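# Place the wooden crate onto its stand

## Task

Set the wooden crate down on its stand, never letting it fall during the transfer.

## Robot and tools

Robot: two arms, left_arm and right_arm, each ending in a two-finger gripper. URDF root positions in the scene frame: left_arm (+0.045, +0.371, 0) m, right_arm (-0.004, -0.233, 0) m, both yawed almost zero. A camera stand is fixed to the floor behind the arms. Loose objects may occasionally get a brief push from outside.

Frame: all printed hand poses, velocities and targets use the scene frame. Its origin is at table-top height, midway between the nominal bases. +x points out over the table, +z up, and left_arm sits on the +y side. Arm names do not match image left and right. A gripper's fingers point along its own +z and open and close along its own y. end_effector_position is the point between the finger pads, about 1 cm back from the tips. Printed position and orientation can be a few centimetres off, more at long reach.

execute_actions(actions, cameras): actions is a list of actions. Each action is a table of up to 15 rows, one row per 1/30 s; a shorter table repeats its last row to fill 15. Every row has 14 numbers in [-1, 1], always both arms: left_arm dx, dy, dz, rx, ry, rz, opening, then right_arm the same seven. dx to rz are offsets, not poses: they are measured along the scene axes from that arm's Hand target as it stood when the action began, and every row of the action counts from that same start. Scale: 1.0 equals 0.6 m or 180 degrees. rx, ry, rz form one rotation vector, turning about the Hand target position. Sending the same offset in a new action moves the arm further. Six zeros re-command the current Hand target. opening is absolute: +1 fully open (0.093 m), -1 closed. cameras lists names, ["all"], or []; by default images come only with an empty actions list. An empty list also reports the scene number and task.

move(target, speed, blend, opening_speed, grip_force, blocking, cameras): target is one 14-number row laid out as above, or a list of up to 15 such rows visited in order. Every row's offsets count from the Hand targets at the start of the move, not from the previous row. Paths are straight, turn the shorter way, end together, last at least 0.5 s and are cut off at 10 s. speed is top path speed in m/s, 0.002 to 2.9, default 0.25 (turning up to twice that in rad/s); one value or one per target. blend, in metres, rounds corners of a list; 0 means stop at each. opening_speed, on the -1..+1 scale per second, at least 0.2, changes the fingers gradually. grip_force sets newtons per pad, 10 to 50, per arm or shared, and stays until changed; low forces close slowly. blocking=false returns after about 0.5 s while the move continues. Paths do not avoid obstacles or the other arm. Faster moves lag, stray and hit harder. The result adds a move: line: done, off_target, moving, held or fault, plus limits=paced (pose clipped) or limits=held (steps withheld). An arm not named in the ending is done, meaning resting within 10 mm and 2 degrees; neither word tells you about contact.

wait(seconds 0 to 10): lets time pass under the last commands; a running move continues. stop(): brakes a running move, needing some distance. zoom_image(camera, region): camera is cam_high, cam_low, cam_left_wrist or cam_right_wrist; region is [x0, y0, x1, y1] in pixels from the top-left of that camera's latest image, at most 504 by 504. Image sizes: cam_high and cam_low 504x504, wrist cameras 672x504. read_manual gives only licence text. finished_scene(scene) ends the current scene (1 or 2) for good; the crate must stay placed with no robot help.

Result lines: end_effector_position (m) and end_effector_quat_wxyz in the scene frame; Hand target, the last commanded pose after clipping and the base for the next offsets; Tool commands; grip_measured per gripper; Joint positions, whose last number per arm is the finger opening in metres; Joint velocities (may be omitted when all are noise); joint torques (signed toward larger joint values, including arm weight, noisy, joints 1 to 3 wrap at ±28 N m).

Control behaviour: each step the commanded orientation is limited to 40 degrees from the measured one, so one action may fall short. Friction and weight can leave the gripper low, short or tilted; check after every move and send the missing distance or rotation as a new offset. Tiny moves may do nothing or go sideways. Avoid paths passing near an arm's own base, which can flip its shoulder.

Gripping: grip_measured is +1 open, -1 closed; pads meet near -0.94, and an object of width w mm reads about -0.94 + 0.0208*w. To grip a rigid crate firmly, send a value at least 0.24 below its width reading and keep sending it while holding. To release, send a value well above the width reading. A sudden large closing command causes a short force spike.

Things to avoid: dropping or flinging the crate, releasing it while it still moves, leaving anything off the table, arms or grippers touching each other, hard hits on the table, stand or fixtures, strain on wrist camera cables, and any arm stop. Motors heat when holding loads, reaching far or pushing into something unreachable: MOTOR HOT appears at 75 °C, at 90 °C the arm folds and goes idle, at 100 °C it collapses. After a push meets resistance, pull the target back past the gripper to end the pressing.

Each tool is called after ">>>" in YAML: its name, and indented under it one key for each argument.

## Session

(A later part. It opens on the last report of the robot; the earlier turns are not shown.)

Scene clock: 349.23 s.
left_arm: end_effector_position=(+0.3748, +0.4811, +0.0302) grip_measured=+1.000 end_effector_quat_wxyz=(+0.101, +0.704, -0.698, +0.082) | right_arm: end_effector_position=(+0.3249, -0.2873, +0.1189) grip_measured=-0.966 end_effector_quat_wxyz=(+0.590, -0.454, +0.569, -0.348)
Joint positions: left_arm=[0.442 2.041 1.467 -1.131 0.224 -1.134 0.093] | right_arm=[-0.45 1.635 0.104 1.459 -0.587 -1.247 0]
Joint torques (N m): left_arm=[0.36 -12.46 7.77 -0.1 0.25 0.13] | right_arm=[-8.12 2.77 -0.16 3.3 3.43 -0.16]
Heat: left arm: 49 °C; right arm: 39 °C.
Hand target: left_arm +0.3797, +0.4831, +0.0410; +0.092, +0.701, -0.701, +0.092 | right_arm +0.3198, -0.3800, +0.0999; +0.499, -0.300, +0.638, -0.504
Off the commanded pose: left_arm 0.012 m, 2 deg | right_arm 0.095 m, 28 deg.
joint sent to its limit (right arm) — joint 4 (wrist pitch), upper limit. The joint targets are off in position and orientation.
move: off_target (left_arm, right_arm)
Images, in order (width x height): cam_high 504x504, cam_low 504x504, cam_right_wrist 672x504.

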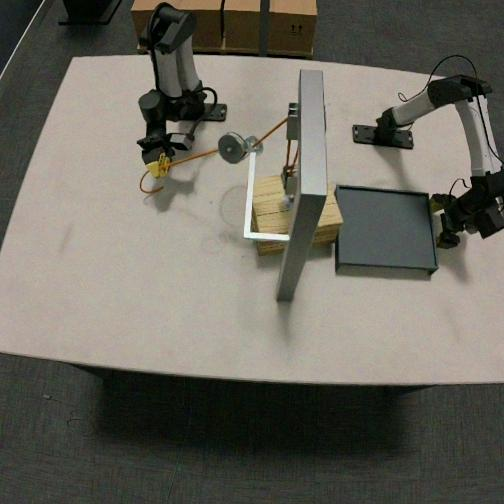

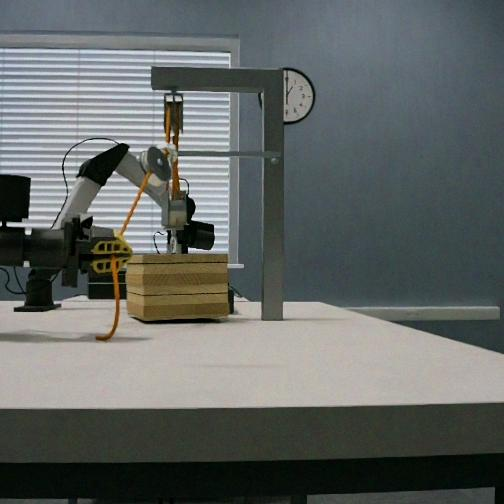

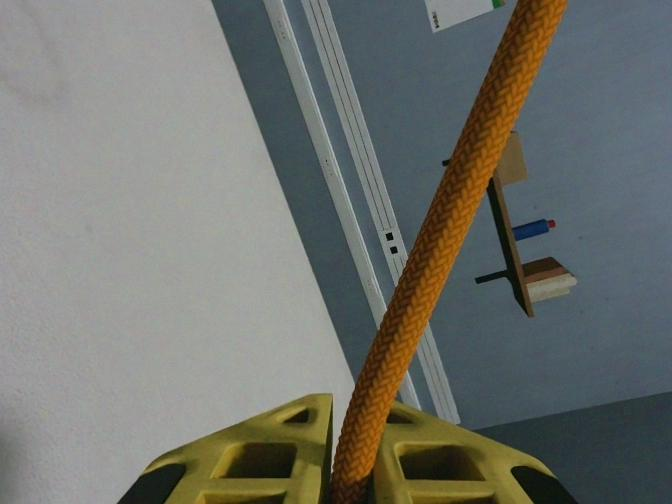

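>>> move:
  target: [0, 0.0, 0.0, 0, 0, 0, 1.0, 0.117, -0.067, -0.033, 0.0069, 0.0689, 0.0844, -1.0]
  speed: 0.12
  cameras: ["cam_low", "cam_right_wrist", "cam_high"]

Scene clock: 380.20 s.
left_arm: end_effector_position=(+0.3748, +0.4811, +0.0302) grip_measured=+1.000 end_effector_quat_wxyz=(+0.101, +0.704, -0.698, +0.082) | right_arm: end_effector_position=(+0.3680, -0.3088, +0.1475) grip_measured=-0.966 end_effector_quat_wxyz=(+0.621, -0.535, +0.448, -0.357)
Joint positions: left_arm=[0.442 2.041 1.467 -1.131 0.224 -1.134 0.093] | right_arm=[-0.562 1.791 0.393 1.439 -0.913 -1.362 0]
Joint torques (N m): left_arm=[0.42 -12.45 7.79 -0.1 0.25 0.12] | right_arm=[-12.15 0.16 3.7 0.03 3.04 -0.24]
Heat: left arm: 49 °C; right arm: 42 °C.
Hand target: left_arm +0.3797, +0.4831, +0.0410; +0.092, +0.701, -0.701, +0.092 | right_arm +0.3900, -0.4201, +0.0802; +0.492, -0.429, +0.648, -0.392
Off the commanded pose: left_arm 0.012 m, 2 deg | right_arm 0.132 m, 30 deg.
move: off_target (left_arm, right_arm)
Images, in order (width x height): cam_high 504x504, cam_low 504x504, cam_right_wrist 672x504.

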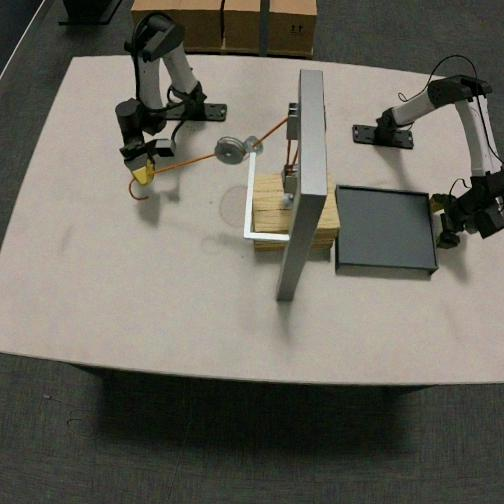

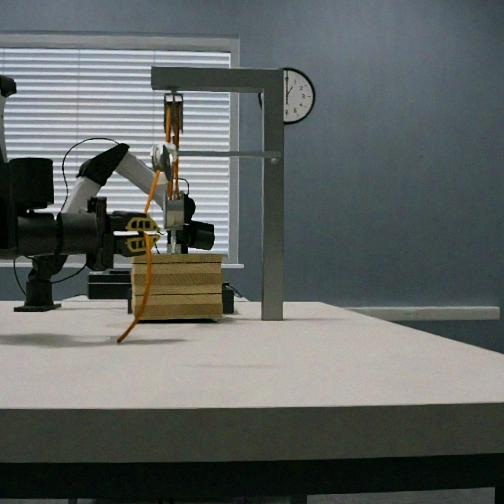

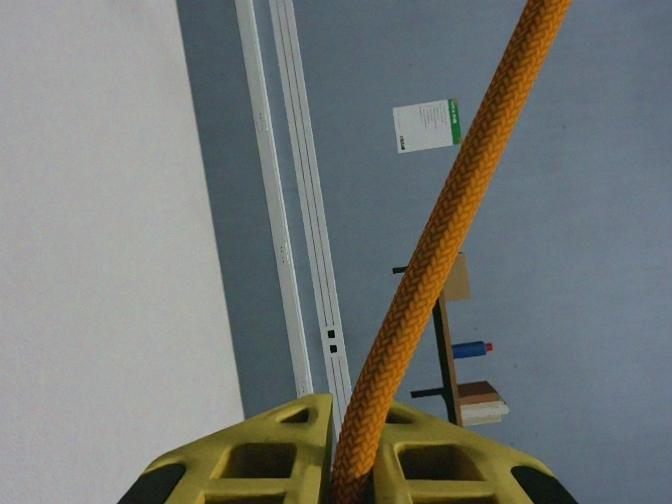

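>>> zoom_image:
  camera: "cam_low"
  region: [90, 130, 290, 350]

>>> zoom_image:
  camera: "cam_high"
  region: [110, 90, 350, 270]

Scaled by 2.291.

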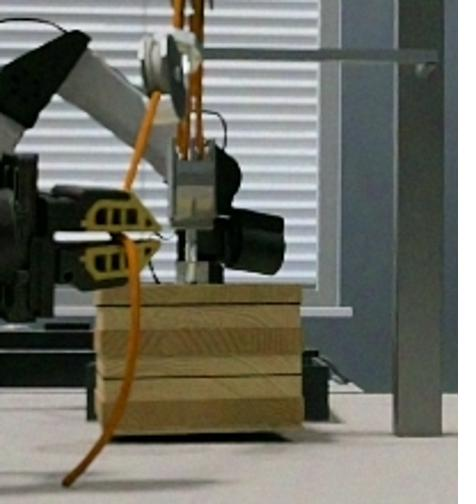

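Scaled by 2.100.

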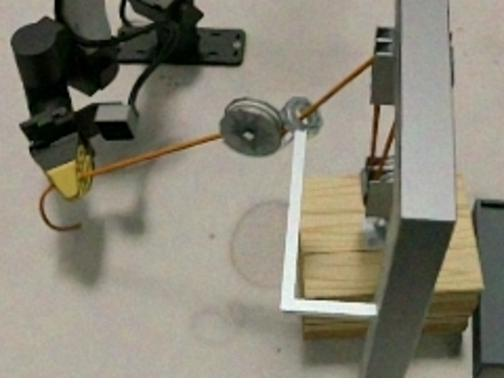

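>>> move:
  target: [0, 0.0, 0.0, 0, 0, 0, 1.0, 0.04, -0.18, -0.05, 0, 0, 0, -1.0]
  speed: 0.12
  cameras: ["cam_low", "cam_right_wrist", "cam_high"]

Scene clock: 411.97 s.
left_arm: end_effector_position=(+0.3748, +0.4811, +0.0302) grip_measured=+1.000 end_effector_quat_wxyz=(+0.101, +0.704, -0.698, +0.082) | right_arm: end_effector_position=(+0.3820, -0.3993, +0.1089) grip_measured=-0.966 end_effector_quat_wxyz=(+0.626, -0.558, +0.433, -0.331)
Joint positions: left_arm=[0.442 2.041 1.467 -1.131 0.224 -1.134 0.093] | right_arm=[-0.794 2.115 0.715 1.404 -1.218 -1.393 0]
Joint torques (N m): left_arm=[0.39 -12.49 7.76 -0.1 0.25 0.12] | right_arm=[-11.78 -1.58 7.19 -0.09 3.59 -0.08]
Heat: left arm: 50 °C; right arm: 42 °C.
Hand target: left_arm +0.3797, +0.4831, +0.0410; +0.092, +0.701, -0.701, +0.092 | right_arm +0.4140, -0.5282, +0.0503; +0.492, -0.429, +0.648, -0.392
Off the commanded pose: left_arm 0.012 m, 2 deg | right_arm 0.145 m, 33 deg.
move: off_target (left_arm, right_arm)
Images, in order (width x height): cam_high 504x504, cam_low 504x504, cam_right_wrist 672x504.

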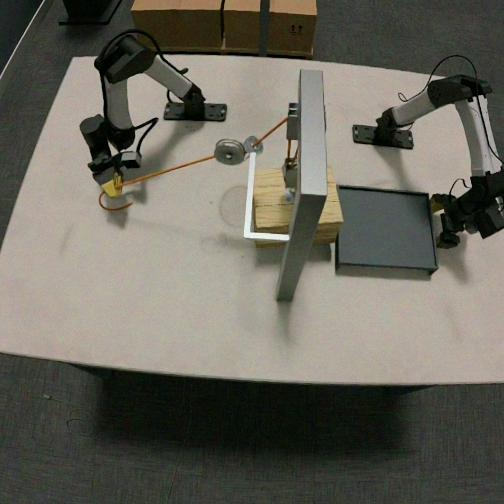

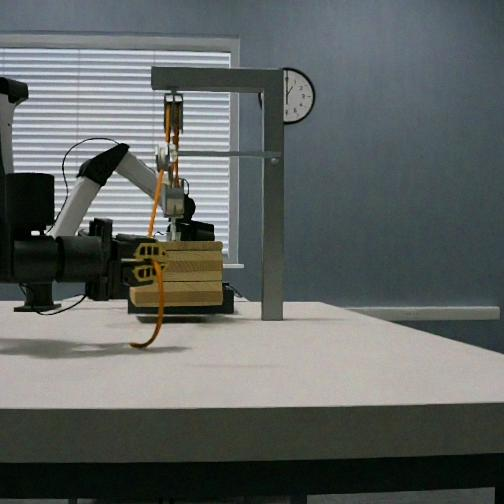

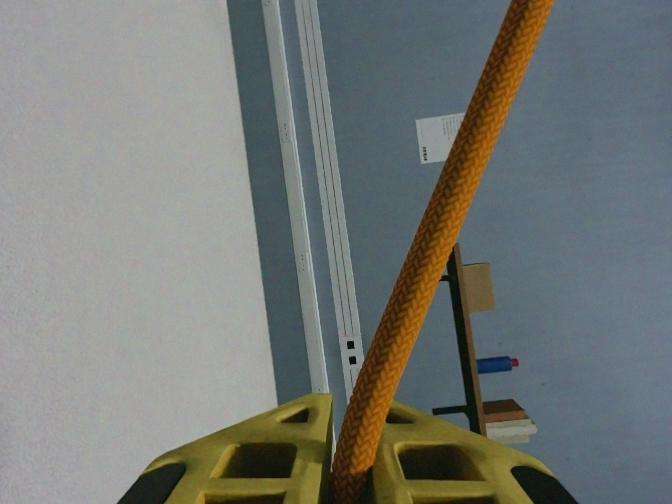

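>>> move:
  target: [0, 0.0, 0.0, 0, 0, 0, 1.0, 0.027, -0.253, -0.017, 0, 0, 0, -1.0]
  speed: 0.12
  cameras: ["cam_low", "cam_left_wrist", "cam_high"]

Scene clock: 419.90 s.
left_arm: end_effector_position=(+0.3748, +0.4811, +0.0302) grip_measured=+1.000 end_effector_quat_wxyz=(+0.101, +0.704, -0.698, +0.082) | right_arm: end_effector_position=(+0.4068, -0.5246, +0.0904) grip_measured=-0.966 end_effector_quat_wxyz=(+0.640, -0.565, +0.420, -0.307)
Joint positions: left_arm=[0.442 2.041 1.467 -1.131 0.224 -1.134 0.093] | right_arm=[-0.957 2.45 1.308 1.21 -1.439 -1.312 0]
Joint torques (N m): left_arm=[0.39 -12.46 7.73 -0.1 0.25 0.12] | right_arm=[-13.42 -4.56 10 0.1 3.83 0.11]
Heat: left arm: 50 °C; right arm: 44 °C.
Hand target: left_arm +0.3797, +0.4831, +0.0410; +0.092, +0.701, -0.701, +0.092 | right_arm +0.4302, -0.6800, +0.0401; +0.492, -0.429, +0.648, -0.392
Off the commanded pose: left_arm 0.012 m, 2 deg | right_arm 0.165 m, 36 deg.
move: off_target (left_arm, right_arm)
Images, in order (width x height): cam_high 504x504, cam_low 504x504, cam_left_wrist 672x504.

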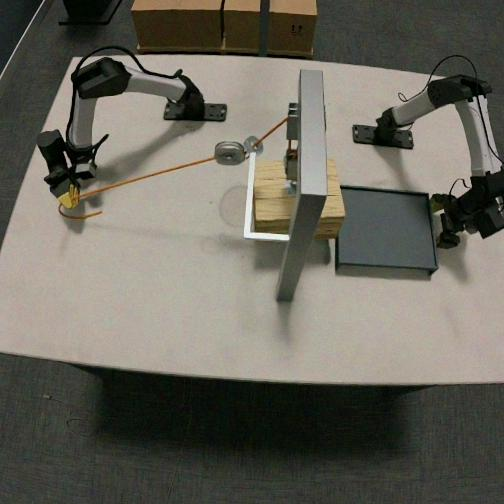

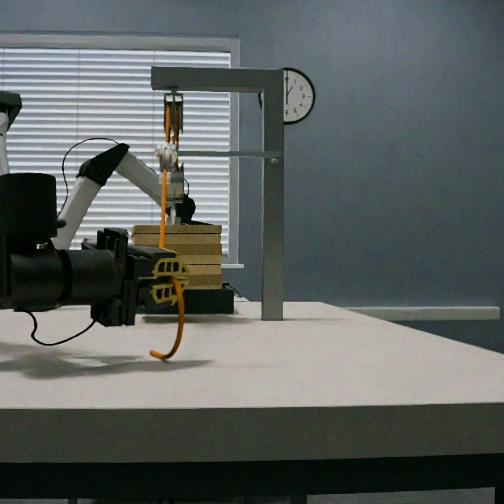

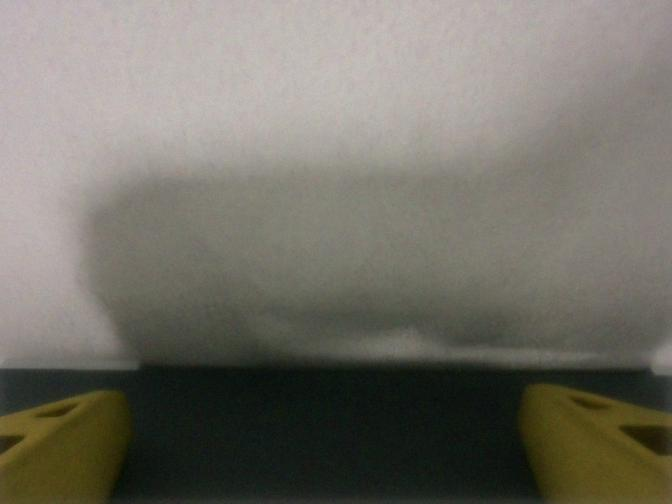

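>>> move:
  target: [0, 0.0, 0.0, 0, 0, 0, 1.0, 0.03, -0.11, 0, 0, 0, 0, -1.0]
  speed: 0.12
  cameras: ["cam_low", "cam_right_wrist", "cam_high"]

>>> zoom_image:
  camera: "cam_high"
  region: [220, 130, 460, 310]

>>> zoom_image:
  camera: "cam_low"
  region: [100, 200, 260, 350]

Scene clock: 432.37 s.
left_arm: end_effector_position=(+0.3748, +0.4811, +0.0302) grip_measured=+1.000 end_effector_quat_wxyz=(+0.101, +0.704, -0.698, +0.082) | right_arm: end_effector_position=(+0.4317, -0.5987, +0.0872) grip_measured=-0.966 end_effector_quat_wxyz=(+0.637, -0.558, +0.421, -0.327)
Joint positions: left_arm=[0.442 2.041 1.467 -1.131 0.224 -1.134 0.093] | right_arm=[-0.998 2.684 1.75 1.13 -1.444 -1.205 0]
Joint torques (N m): left_arm=[0.39 -12.45 7.79 -0.11 0.25 0.13] | right_arm=[-11.77 -6.56 9.83 -0.19 3.52 -0.01]
Heat: left arm: 50 °C; right arm: 48 °C.
Hand target: left_arm +0.3797, +0.4831, +0.0410; +0.092, +0.701, -0.701, +0.092 | right_arm +0.4482, -0.7460, +0.0401; +0.492, -0.429, +0.648, -0.392
Off the commanded pose: left_arm 0.012 m, 2 deg | right_arm 0.156 m, 35 deg.
move: off_target (left_arm, right_arm)
Images, in order (width x height): cam_high 504x504, cam_low 504x504, cam_right_wrist 672x504.

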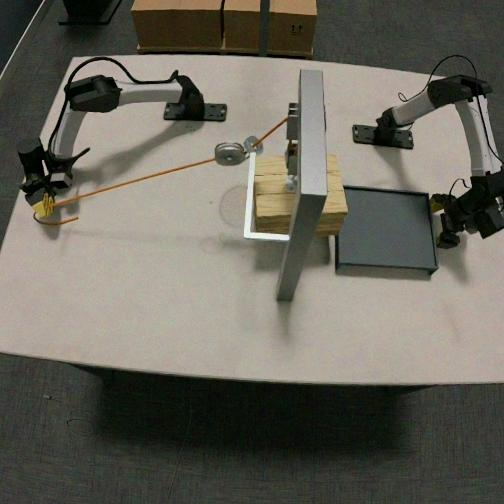

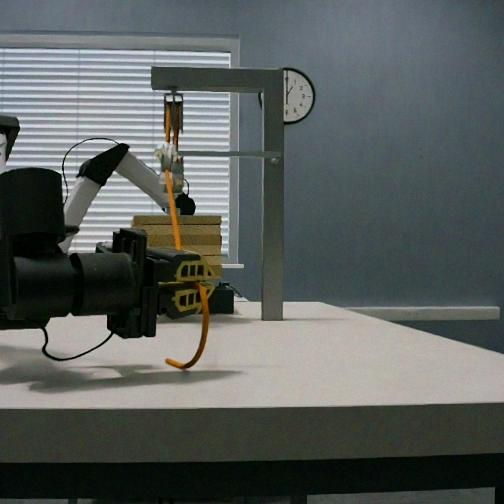

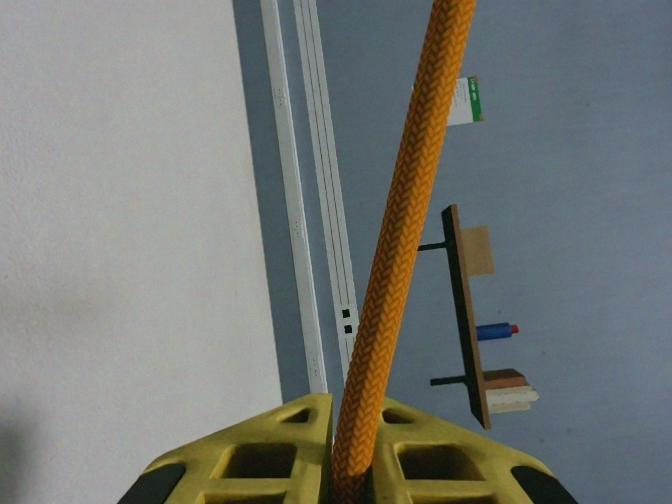

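Scaled by 2.100.

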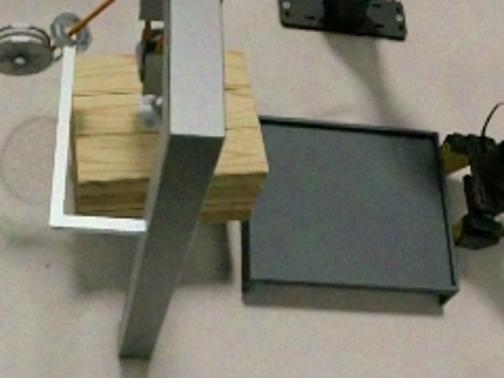

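Scaled by 3.150.

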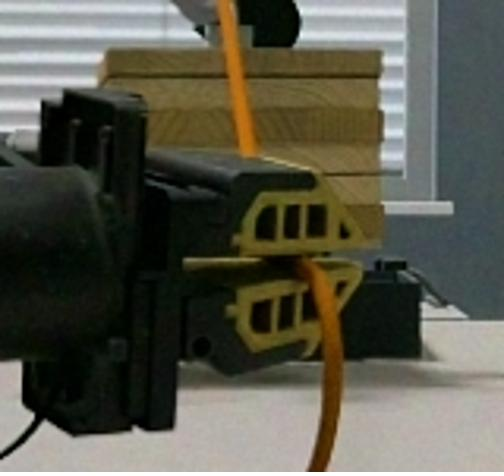

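>>> move:
  target: [0, -0.305, 0.0, 0, 0, 0, 1.0, 0, 0, 0, 0, 0, 0, -1.0]
  speed: 0.1
  cameras: ["cam_low", "cam_left_wrist", "cam_high"]

>>> zoom_image:
  camera: "cam_high"
  region: [220, 130, 460, 310]

>>> zoom_image:
  camera: "cam_low"
  region: [100, 200, 260, 350]

Scene clock: 465.67 s.
left_arm: end_effector_position=(+0.3796, +0.3164, +0.0313) grip_measured=+1.000 end_effector_quat_wxyz=(+0.080, +0.703, -0.704, +0.058) | right_arm: end_effector_position=(+0.4316, -0.5984, +0.0864) grip_measured=-0.966 end_effector_quat_wxyz=(+0.637, -0.558, +0.422, -0.324)
Joint positions: left_arm=[-0.052 1.908 1.294 -0.975 0.198 -1.632 0.093] | right_arm=[-0.998 2.684 1.75 1.121 -1.447 -1.209 0]
Joint torques (N m): left_arm=[-1.37 -13.22 4.7 0.46 0.75 -0.22] | right_arm=[-11.52 -6.98 9.61 -0.11 3.58 0]
Heat: left arm: 52 °C; right arm: 52 °C.
Hand target: left_arm +0.3796, +0.2999, +0.0410; +0.092, +0.701, -0.701, +0.092 | right_arm +0.4482, -0.7460, +0.0401; +0.492, -0.429, +0.648, -0.392
Off the commanded pose: left_arm 0.019 m, 4 deg | right_arm 0.156 m, 35 deg.
move: off_target (left_arm, right_arm)
Images, in order (width x height): cam_high 504x504, cam_low 504x504, cam_left_wrist 672x504.

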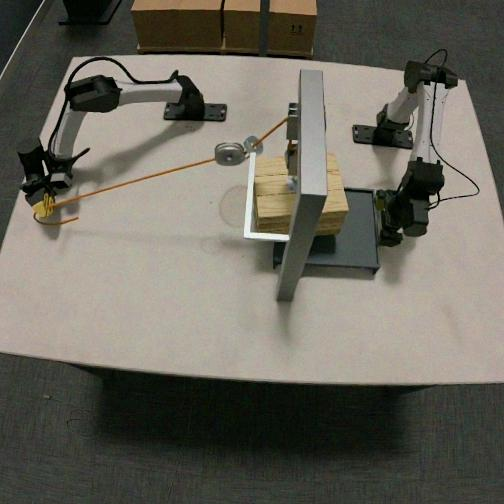

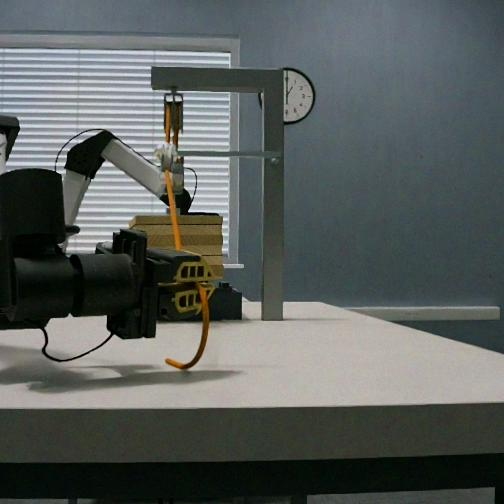

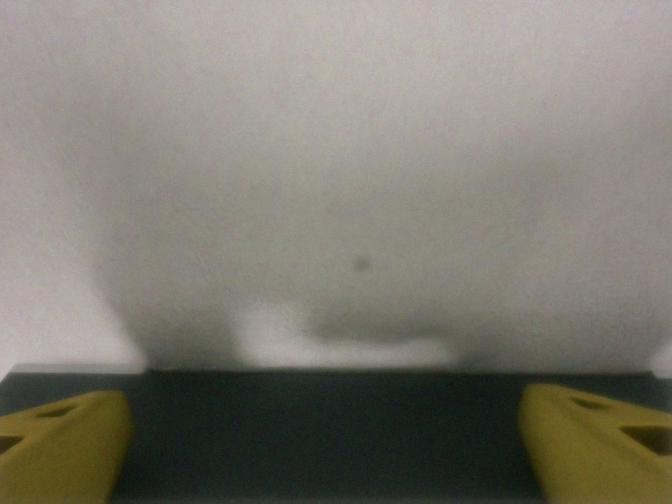

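Scaled by 2.100.

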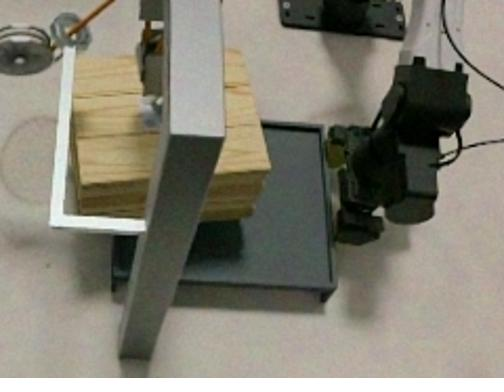

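Scaled by 3.150.

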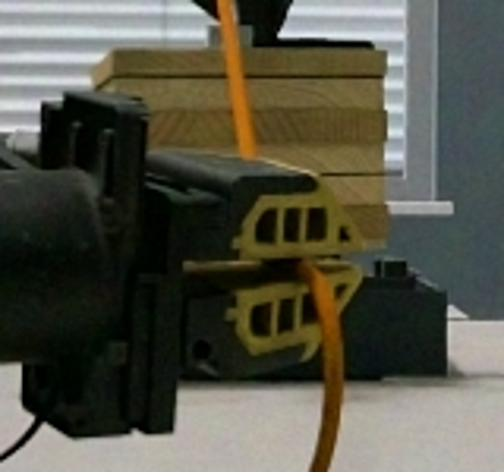

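>>> move:
  target: [0.0173, 0.1335, 0.24, 0, 0, 0, 1.0, 0, 0, 0, 0, 0, 0, -1.0]
  speed: 0.3
  cameras: ["cam_left_wrist", "cam_high"]

Scene clock: 539.03 s.
left_arm: end_effector_position=(+0.3897, +0.3813, +0.1880) grip_measured=+1.000 end_effector_quat_wxyz=(+0.077, +0.706, -0.697, +0.099) | right_arm: end_effector_position=(+0.4316, -0.5984, +0.0864) grip_measured=-0.966 end_effector_quat_wxyz=(+0.637, -0.558, +0.422, -0.324)
Joint positions: left_arm=[0.163 1.874 1.873 -1.575 0.251 -1.43 0.093] | right_arm=[-0.998 2.684 1.75 1.121 -1.447 -1.209 0]
Joint torques (N m): left_arm=[-0.01 -8.12 6.95 0.19 0.22 0.15] | right_arm=[-11.97 -6.64 9.73 -0.16 3.61 0.04]
Heat: left arm: 55 °C; right arm: 59 °C.
Hand target: left_arm +0.3900, +0.3800, +0.1850; +0.092, +0.701, -0.701, +0.092 | right_arm +0.4482, -0.7460, +0.0401; +0.492, -0.429, +0.648, -0.392
Off the commanded pose: left_arm 0.003 m, 2 deg | right_arm 0.156 m, 35 deg.
joint sent to its limit (left arm) — joint 4 (wrist pitch), lower limit. The joint targets still meet the commanded pose.
move: off_target (right_arm)
Images, in order (width x height): cam_high 504x504, cam_left_wrist 672x504.

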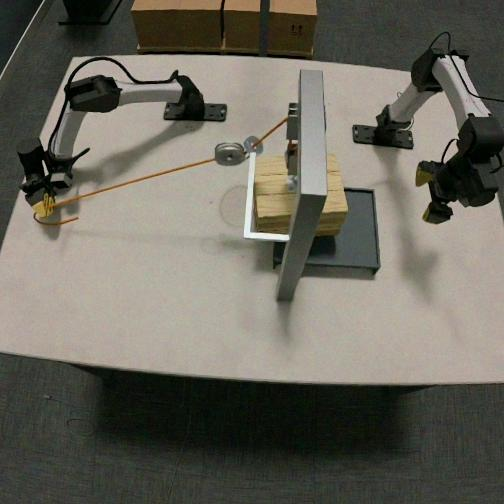

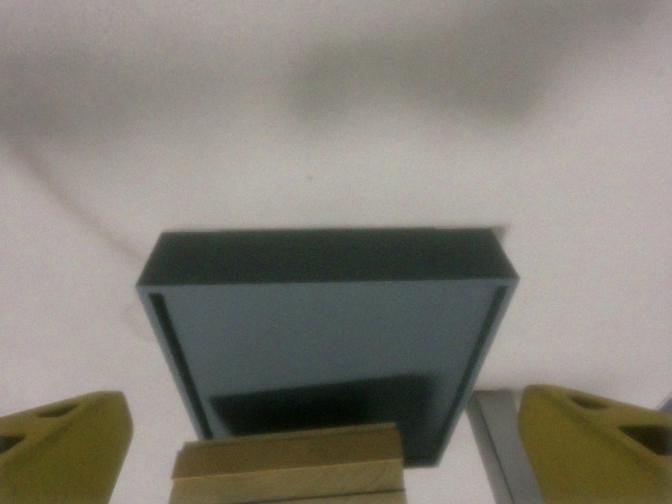

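>>> move:
  target:
    - [0.035, -0.075, -0.24, 0, 0, 0, 1.0, 0, 0, 0, 0, 0, 0, -1.0]
    - [-0.005, -0.257, -0.24, 0, 0, 0, 1.0, 0, 0, 0, 0, 0, 0, -1.0]
  speed: [0.25, 0.08]
  cameras: ["cam_left_wrist", "cam_high", "cam_low"]

>>> zoom_image:
  camera: "cam_high"
  region: [220, 130, 460, 310]

>>> zoom_image:
  camera: "cam_low"
  region: [100, 200, 260, 350]

Scene clock: 591.63 s.
left_arm: end_effector_position=(+0.3946, +0.2440, +0.0404) grip_measured=+1.000 end_effector_quat_wxyz=(+0.069, +0.708, -0.699, +0.074) | right_arm: end_effector_position=(+0.4316, -0.5984, +0.0864) grip_measured=-0.966 end_effector_quat_wxyz=(+0.637, -0.558, +0.422, -0.324)
Joint positions: left_arm=[-0.249 1.947 1.384 -0.947 0.194 -1.85 0.093] | right_arm=[-0.998 2.684 1.75 1.121 -1.447 -1.209 0]
Joint torques (N m): left_arm=[-2.11 -11.84 4.27 0.67 0.69 -0.17] | right_arm=[-11.79 -7.19 9.87 -0.1 3.57 0.04]
Heat: left arm: 49 °C; right arm: 63 °C.
Hand target: left_arm +0.3871, +0.2259, +0.0411; +0.092, +0.701, -0.701, +0.092 | right_arm +0.4482, -0.7460, +0.0401; +0.492, -0.429, +0.648, -0.392
Off the commanded pose: left_arm 0.020 m, 3 deg | right_arm 0.156 m, 35 deg.
move: off_target (left_arm, right_arm)
Images, in order (width x height): cam_high 504x504, cam_low 504x504, cam_left_wrist 672x504.

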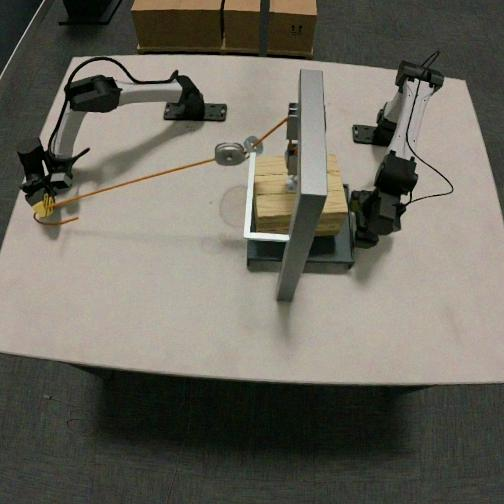

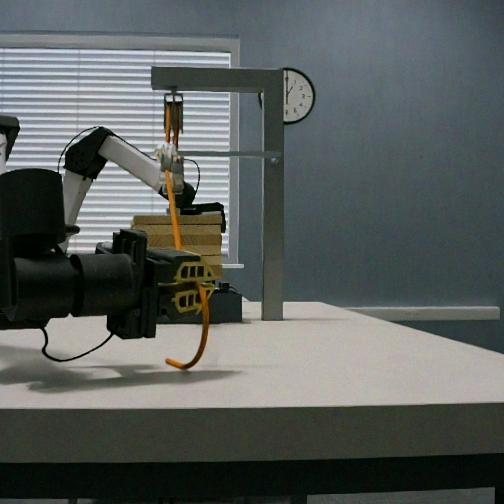

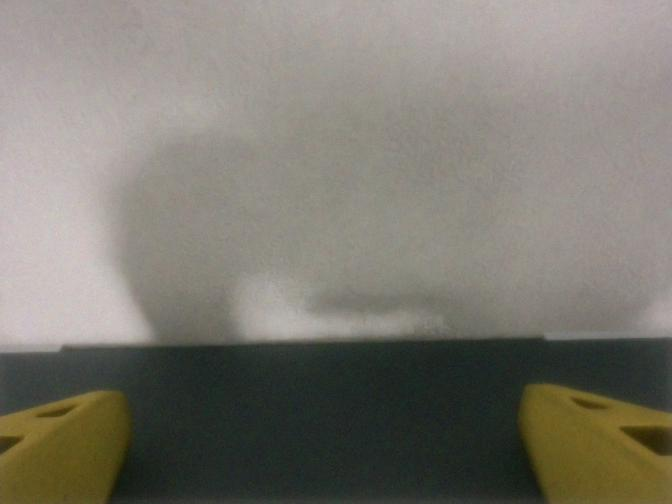

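Scaled by 2.100.

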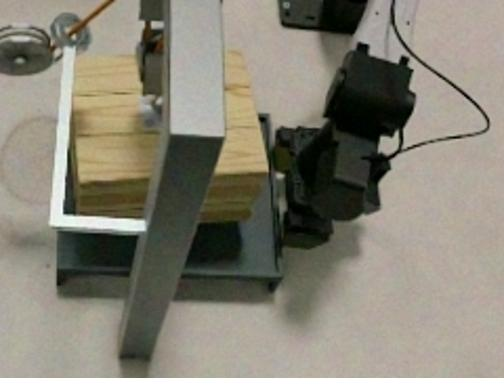

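Scaled by 3.150.

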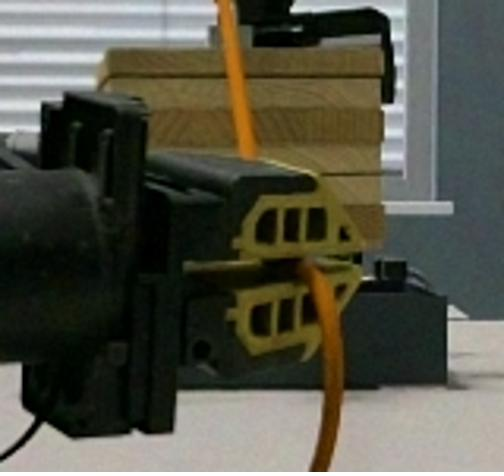

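>>> move:
  target: [-0.0035, 0.2235, 0.24, 0, 0, 0, 1.0, 0, 0.092, 0, 0, 0, 0, -1.0]
  speed: 0.3
  cameras: ["cam_left_wrist", "cam_high", "cam_low"]

>>> zoom_image:
  camera: "cam_left_wrist"
  region: [100, 200, 550, 504]

>>> zoom_image:
  camera: "cam_high"
  region: [220, 130, 460, 310]

Scene clock: 615.10 s.
left_arm: end_effector_position=(+0.3824, +0.3618, +0.1857) grip_measured=+1.000 end_effector_quat_wxyz=(+0.086, +0.706, -0.697, +0.092) | right_arm: end_effector_position=(+0.4439, -0.5897, +0.0618) grip_measured=-0.966 end_effector_quat_wxyz=(+0.612, -0.518, +0.517, -0.300)
Joint positions: left_arm=[0.11 1.849 1.831 -1.567 0.252 -1.485 0.093] | right_arm=[-0.96 2.564 1.608 0.706 -1.281 -1.482 0]
Joint torques (N m): left_arm=[-0.2 -7.71 7.91 0.17 0.22 0.13] | right_arm=[-7.28 -12.31 7.68 1.06 3.12 0.01]
Heat: left arm: 51 °C; right arm: 64 °C.
Hand target: left_arm +0.3850, +0.3600, +0.1851; +0.092, +0.701, -0.701, +0.092 | right_arm +0.4483, -0.6908, +0.0401; +0.492, -0.429, +0.648, -0.392
Off the commanded pose: left_arm 0.003 m, 1 deg | right_arm 0.104 m, 25 deg.
move: off_target (right_arm)
Images, in order (width x height): cam_high 504x504, cam_low 504x504, cam_left_wrist 672x504.

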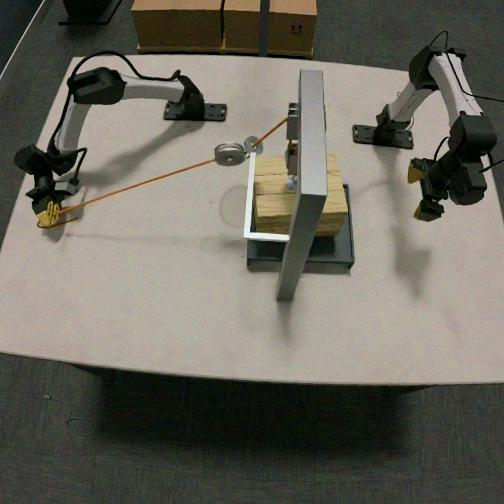

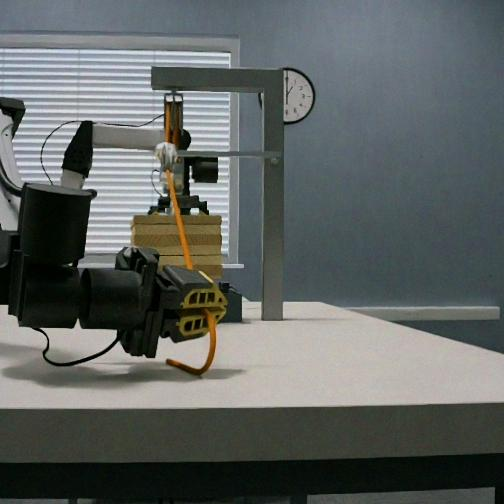

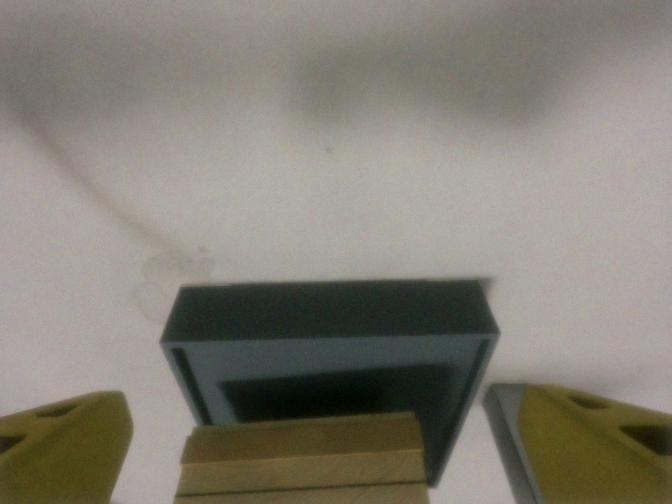

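Scaled by 1.120.

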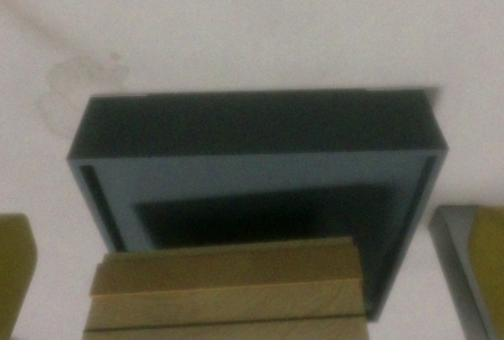

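Scaled by 2.100.

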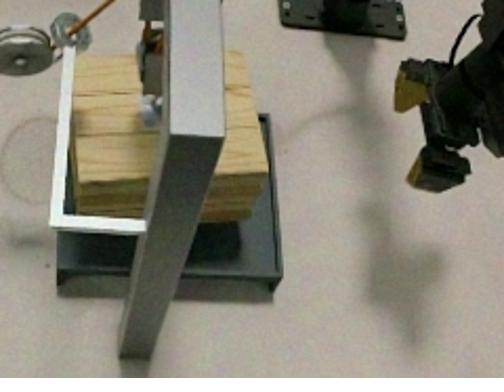

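>>> move:
  target:
    - [0.025, -0.1583, -0.24, 0, 0, 0, 1.0, 0, 0, 0, 0, 0, 0, -1.0]
    - [-0.0067, -0.25, -0.24, 0, 0, 0, 1.0, 0, 0, 0, 0, 0, 0, -1.0]
    - [0.0, -0.15, -0.22, 0, 0, 0, 1.0, 0, 0.06, 0, 0, 0, 0, -1.0]
  speed: [0.25, 0.08, 0.15]
  cameras: ["cam_left_wrist", "cam_high", "cam_low"]

>>> zoom_image:
  camera: "cam_high"
  region: [220, 130, 460, 310]

>>> zoom_image:
  camera: "cam_low"
  region: [100, 200, 260, 350]

Scene clock: 635.00 s.
left_arm: end_effector_position=(+0.3897, +0.2717, +0.0447) grip_measured=+1.000 end_effector_quat_wxyz=(+0.091, +0.707, -0.696, +0.086) | right_arm: end_effector_position=(+0.4545, -0.5866, +0.0548) grip_measured=-0.966 end_effector_quat_wxyz=(+0.576, -0.501, +0.560, -0.323)
Joint positions: left_arm=[-0.152 1.914 1.35 -0.971 0.249 -1.756 0.093] | right_arm=[-0.924 2.511 1.528 0.682 -1.124 -1.513 0]
Joint torques (N m): left_arm=[-0.23 -13.11 5.39 0.27 0.24 0.14] | right_arm=[-5.12 -12.83 6.13 1.58 2.31 0.07]
Heat: left arm: 50 °C; right arm: 62 °C.
Hand target: left_arm +0.3850, +0.2701, +0.0530; +0.092, +0.701, -0.701, +0.092 | right_arm +0.4483, -0.6548, +0.0401; +0.492, -0.429, +0.648, -0.392
Off the commanded pose: left_arm 0.010 m, 1 deg | right_arm 0.070 m, 18 deg.
move: off_target (right_arm)
Images, in order (width x height): cam_high 504x504, cam_low 504x504, cam_left_wrist 672x504.

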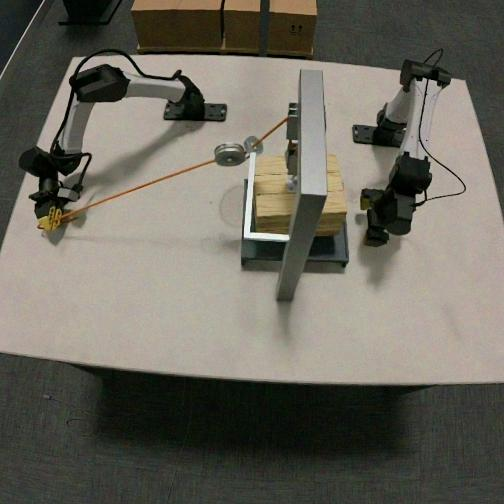

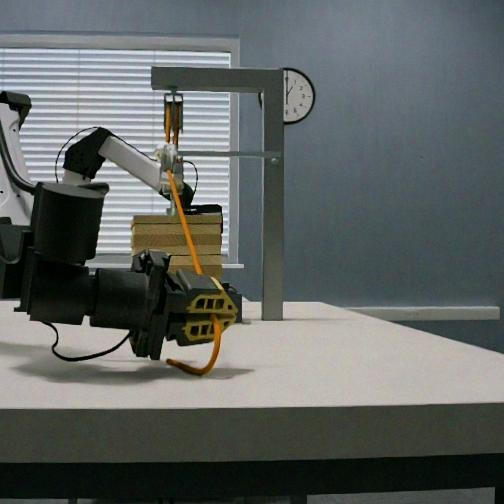

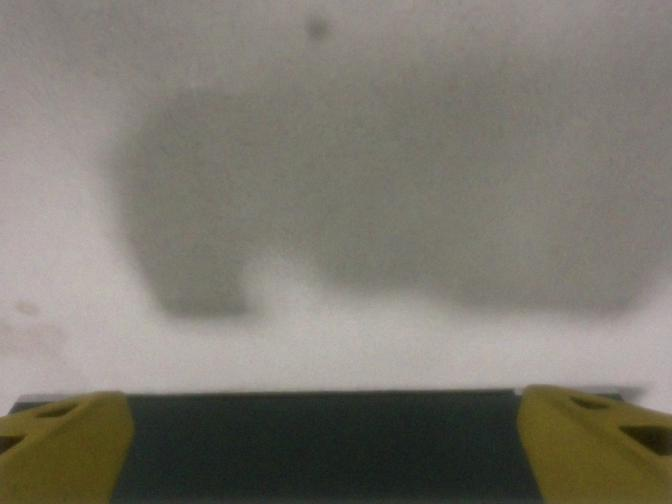

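Scaled by 2.100.

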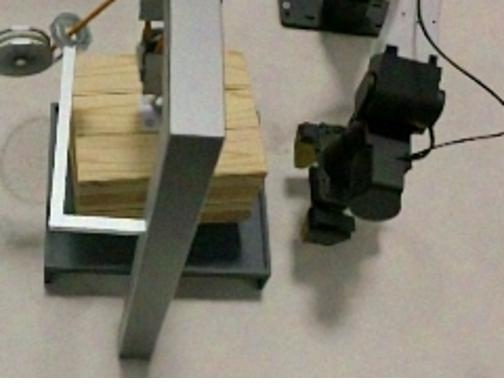

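Scaled by 3.150.

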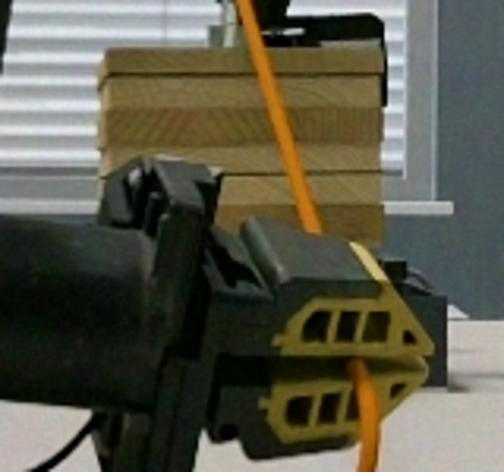

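>>> move:
  target: [0, 0.15, 0.22, 0, 0, 0, 1.0, 0, 0.06, 0, 0, 0, 0, -1.0]
  speed: 0.25
  cameras: ["cam_left_wrist", "cam_low"]

>>> zoom_image:
  camera: "cam_left_wrist"
  region: [100, 250, 550, 504]

Scene clock: 643.70 s.
left_arm: end_effector_position=(+0.3827, +0.3609, +0.1862) grip_measured=+1.000 end_effector_quat_wxyz=(+0.086, +0.705, -0.698, +0.093) | right_arm: end_effector_position=(+0.4561, -0.5785, +0.0395) grip_measured=-0.966 end_effector_quat_wxyz=(+0.544, -0.477, +0.596, -0.349)
Joint positions: left_arm=[0.107 1.849 1.832 -1.566 0.253 -1.485 0.093] | right_arm=[-0.89 2.478 1.403 0.776 -0.972 -1.495 0]
Joint torques (N m): left_arm=[-0.01 -7.68 7.82 0.18 0.21 0.14] | right_arm=[-2.66 -14.13 5.39 1.77 1.37 0.13]
Heat: left arm: 52 °C; right arm: 59 °C.
Hand target: left_arm +0.3851, +0.3600, +0.1851; +0.092, +0.701, -0.701, +0.092 | right_arm +0.4482, -0.6188, +0.0401; +0.492, -0.429, +0.648, -0.392
Off the commanded pose: left_arm 0.003 m, 1 deg | right_arm 0.041 m, 11 deg.
move: off_target (right_arm)
Images, in order (width x height): cam_low 504x504, cam_left_wrist 672x504.

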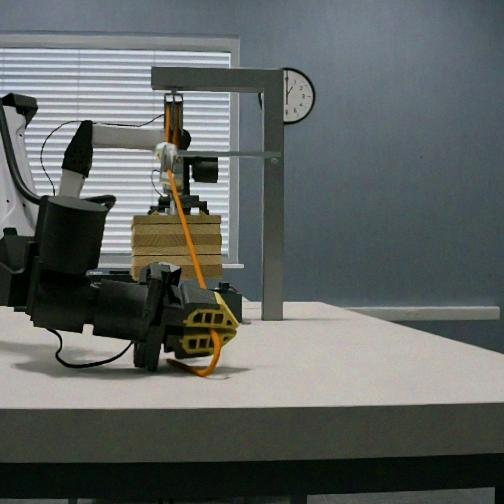

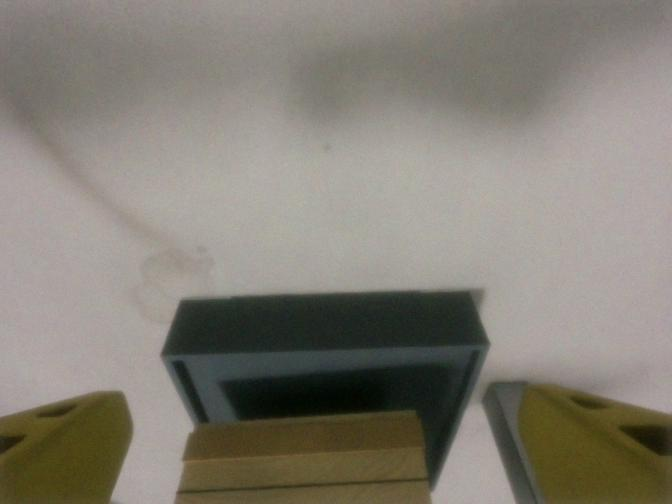

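Scaled by 1.120.

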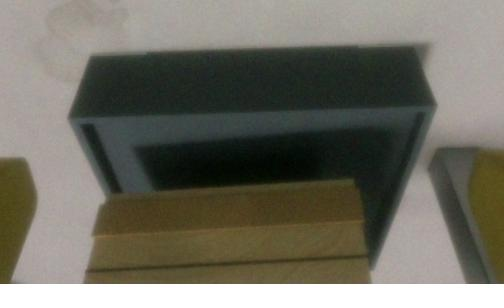

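>>> move:
  target:
    - [0.2667, -0.1667, 0.008, 0, 0, 0, -1.0, 0, 0, 0, 0, 0, 0, -1.0]
    - [0.2667, -0.2833, -0.2417, 0, 0, 0, -1.0, 0, 0, 0, 0, 0, 0, -1.0]
    - [0.2032, -0.2833, -0.2417, 0, 0, 0, -1.0, 0, 0, 0, 0, 0, 0, -1.0]
  speed: [0.25, 0.2, 0.05]
  blend: [0.03, 0, 0]
  cameras: ["cam_left_wrist", "cam_low", "cam_high"]

>>> zoom_image:
  camera: "cam_high"
  region: [220, 130, 460, 310]

Scene clock: 684.77 s.
left_arm: end_effector_position=(+0.5136, +0.1977, +0.0188) grip_measured=-0.972 end_effector_quat_wxyz=(+0.090, +0.704, -0.700, +0.081) | right_arm: end_effector_position=(+0.4561, -0.5786, +0.0395) grip_measured=-0.966 end_effector_quat_wxyz=(+0.543, -0.477, +0.596, -0.349)
Joint positions: left_arm=[-0.263 2.511 2.22 -1.224 0.236 -1.858 0] | right_arm=[-0.89 2.478 1.403 0.776 -0.972 -1.494 0]
Joint torques (N m): left_arm=[-1.09 -20.18 5.07 0.26 0.29 -0.1] | right_arm=[-2.74 -13.83 5.57 1.73 1.43 0.12]
Heat: left arm: 51 °C; right arm: 64 °C.
Hand target: left_arm +0.5068, +0.1900, +0.0399; +0.092, +0.701, -0.701, +0.092 | right_arm +0.4482, -0.6188, +0.0401; +0.492, -0.429, +0.648, -0.392
Off the commanded pose: left_arm 0.024 m, 1 deg | right_arm 0.041 m, 11 deg.
elbow stopped short (left arm): the move would have taken joint 3 (elbow) straighter than the controller allows.
move: off_target (left_arm, right_arm)
Images, in order (width x height): cam_high 504x504, cam_low 504x504, cam_left_wrist 672x504.

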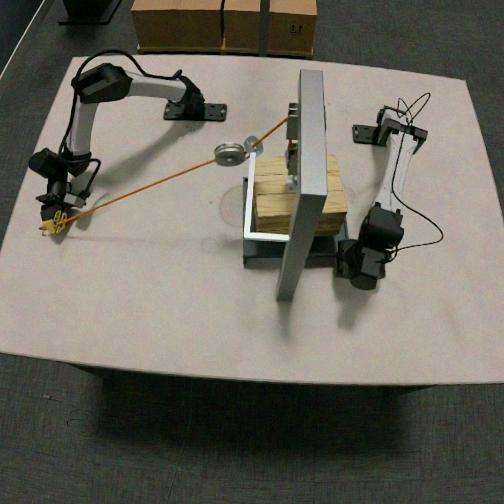

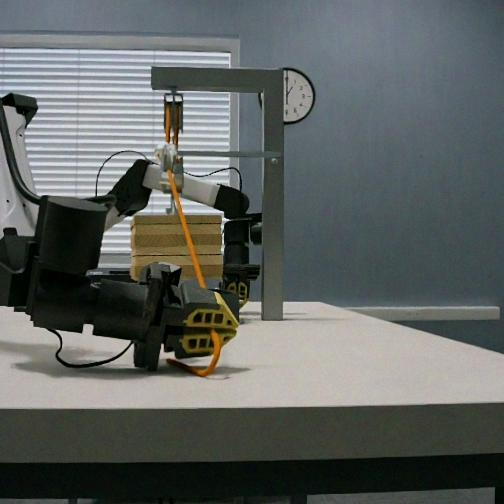

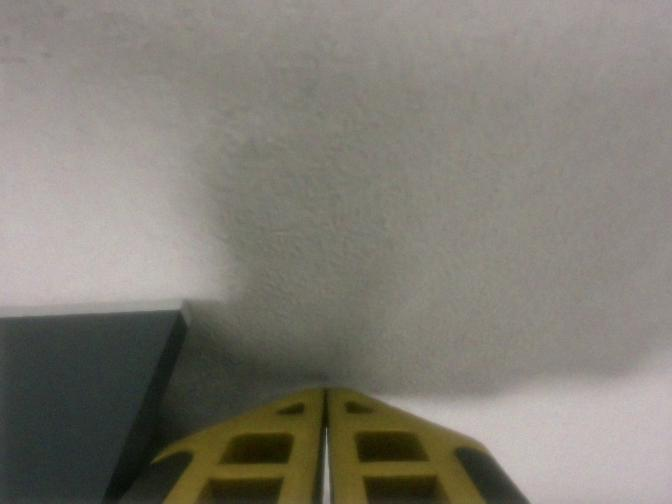

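Scaled by 2.100.

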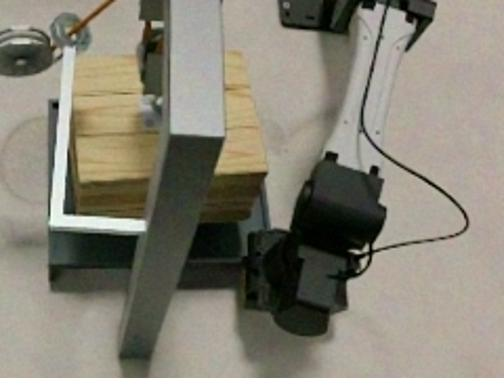

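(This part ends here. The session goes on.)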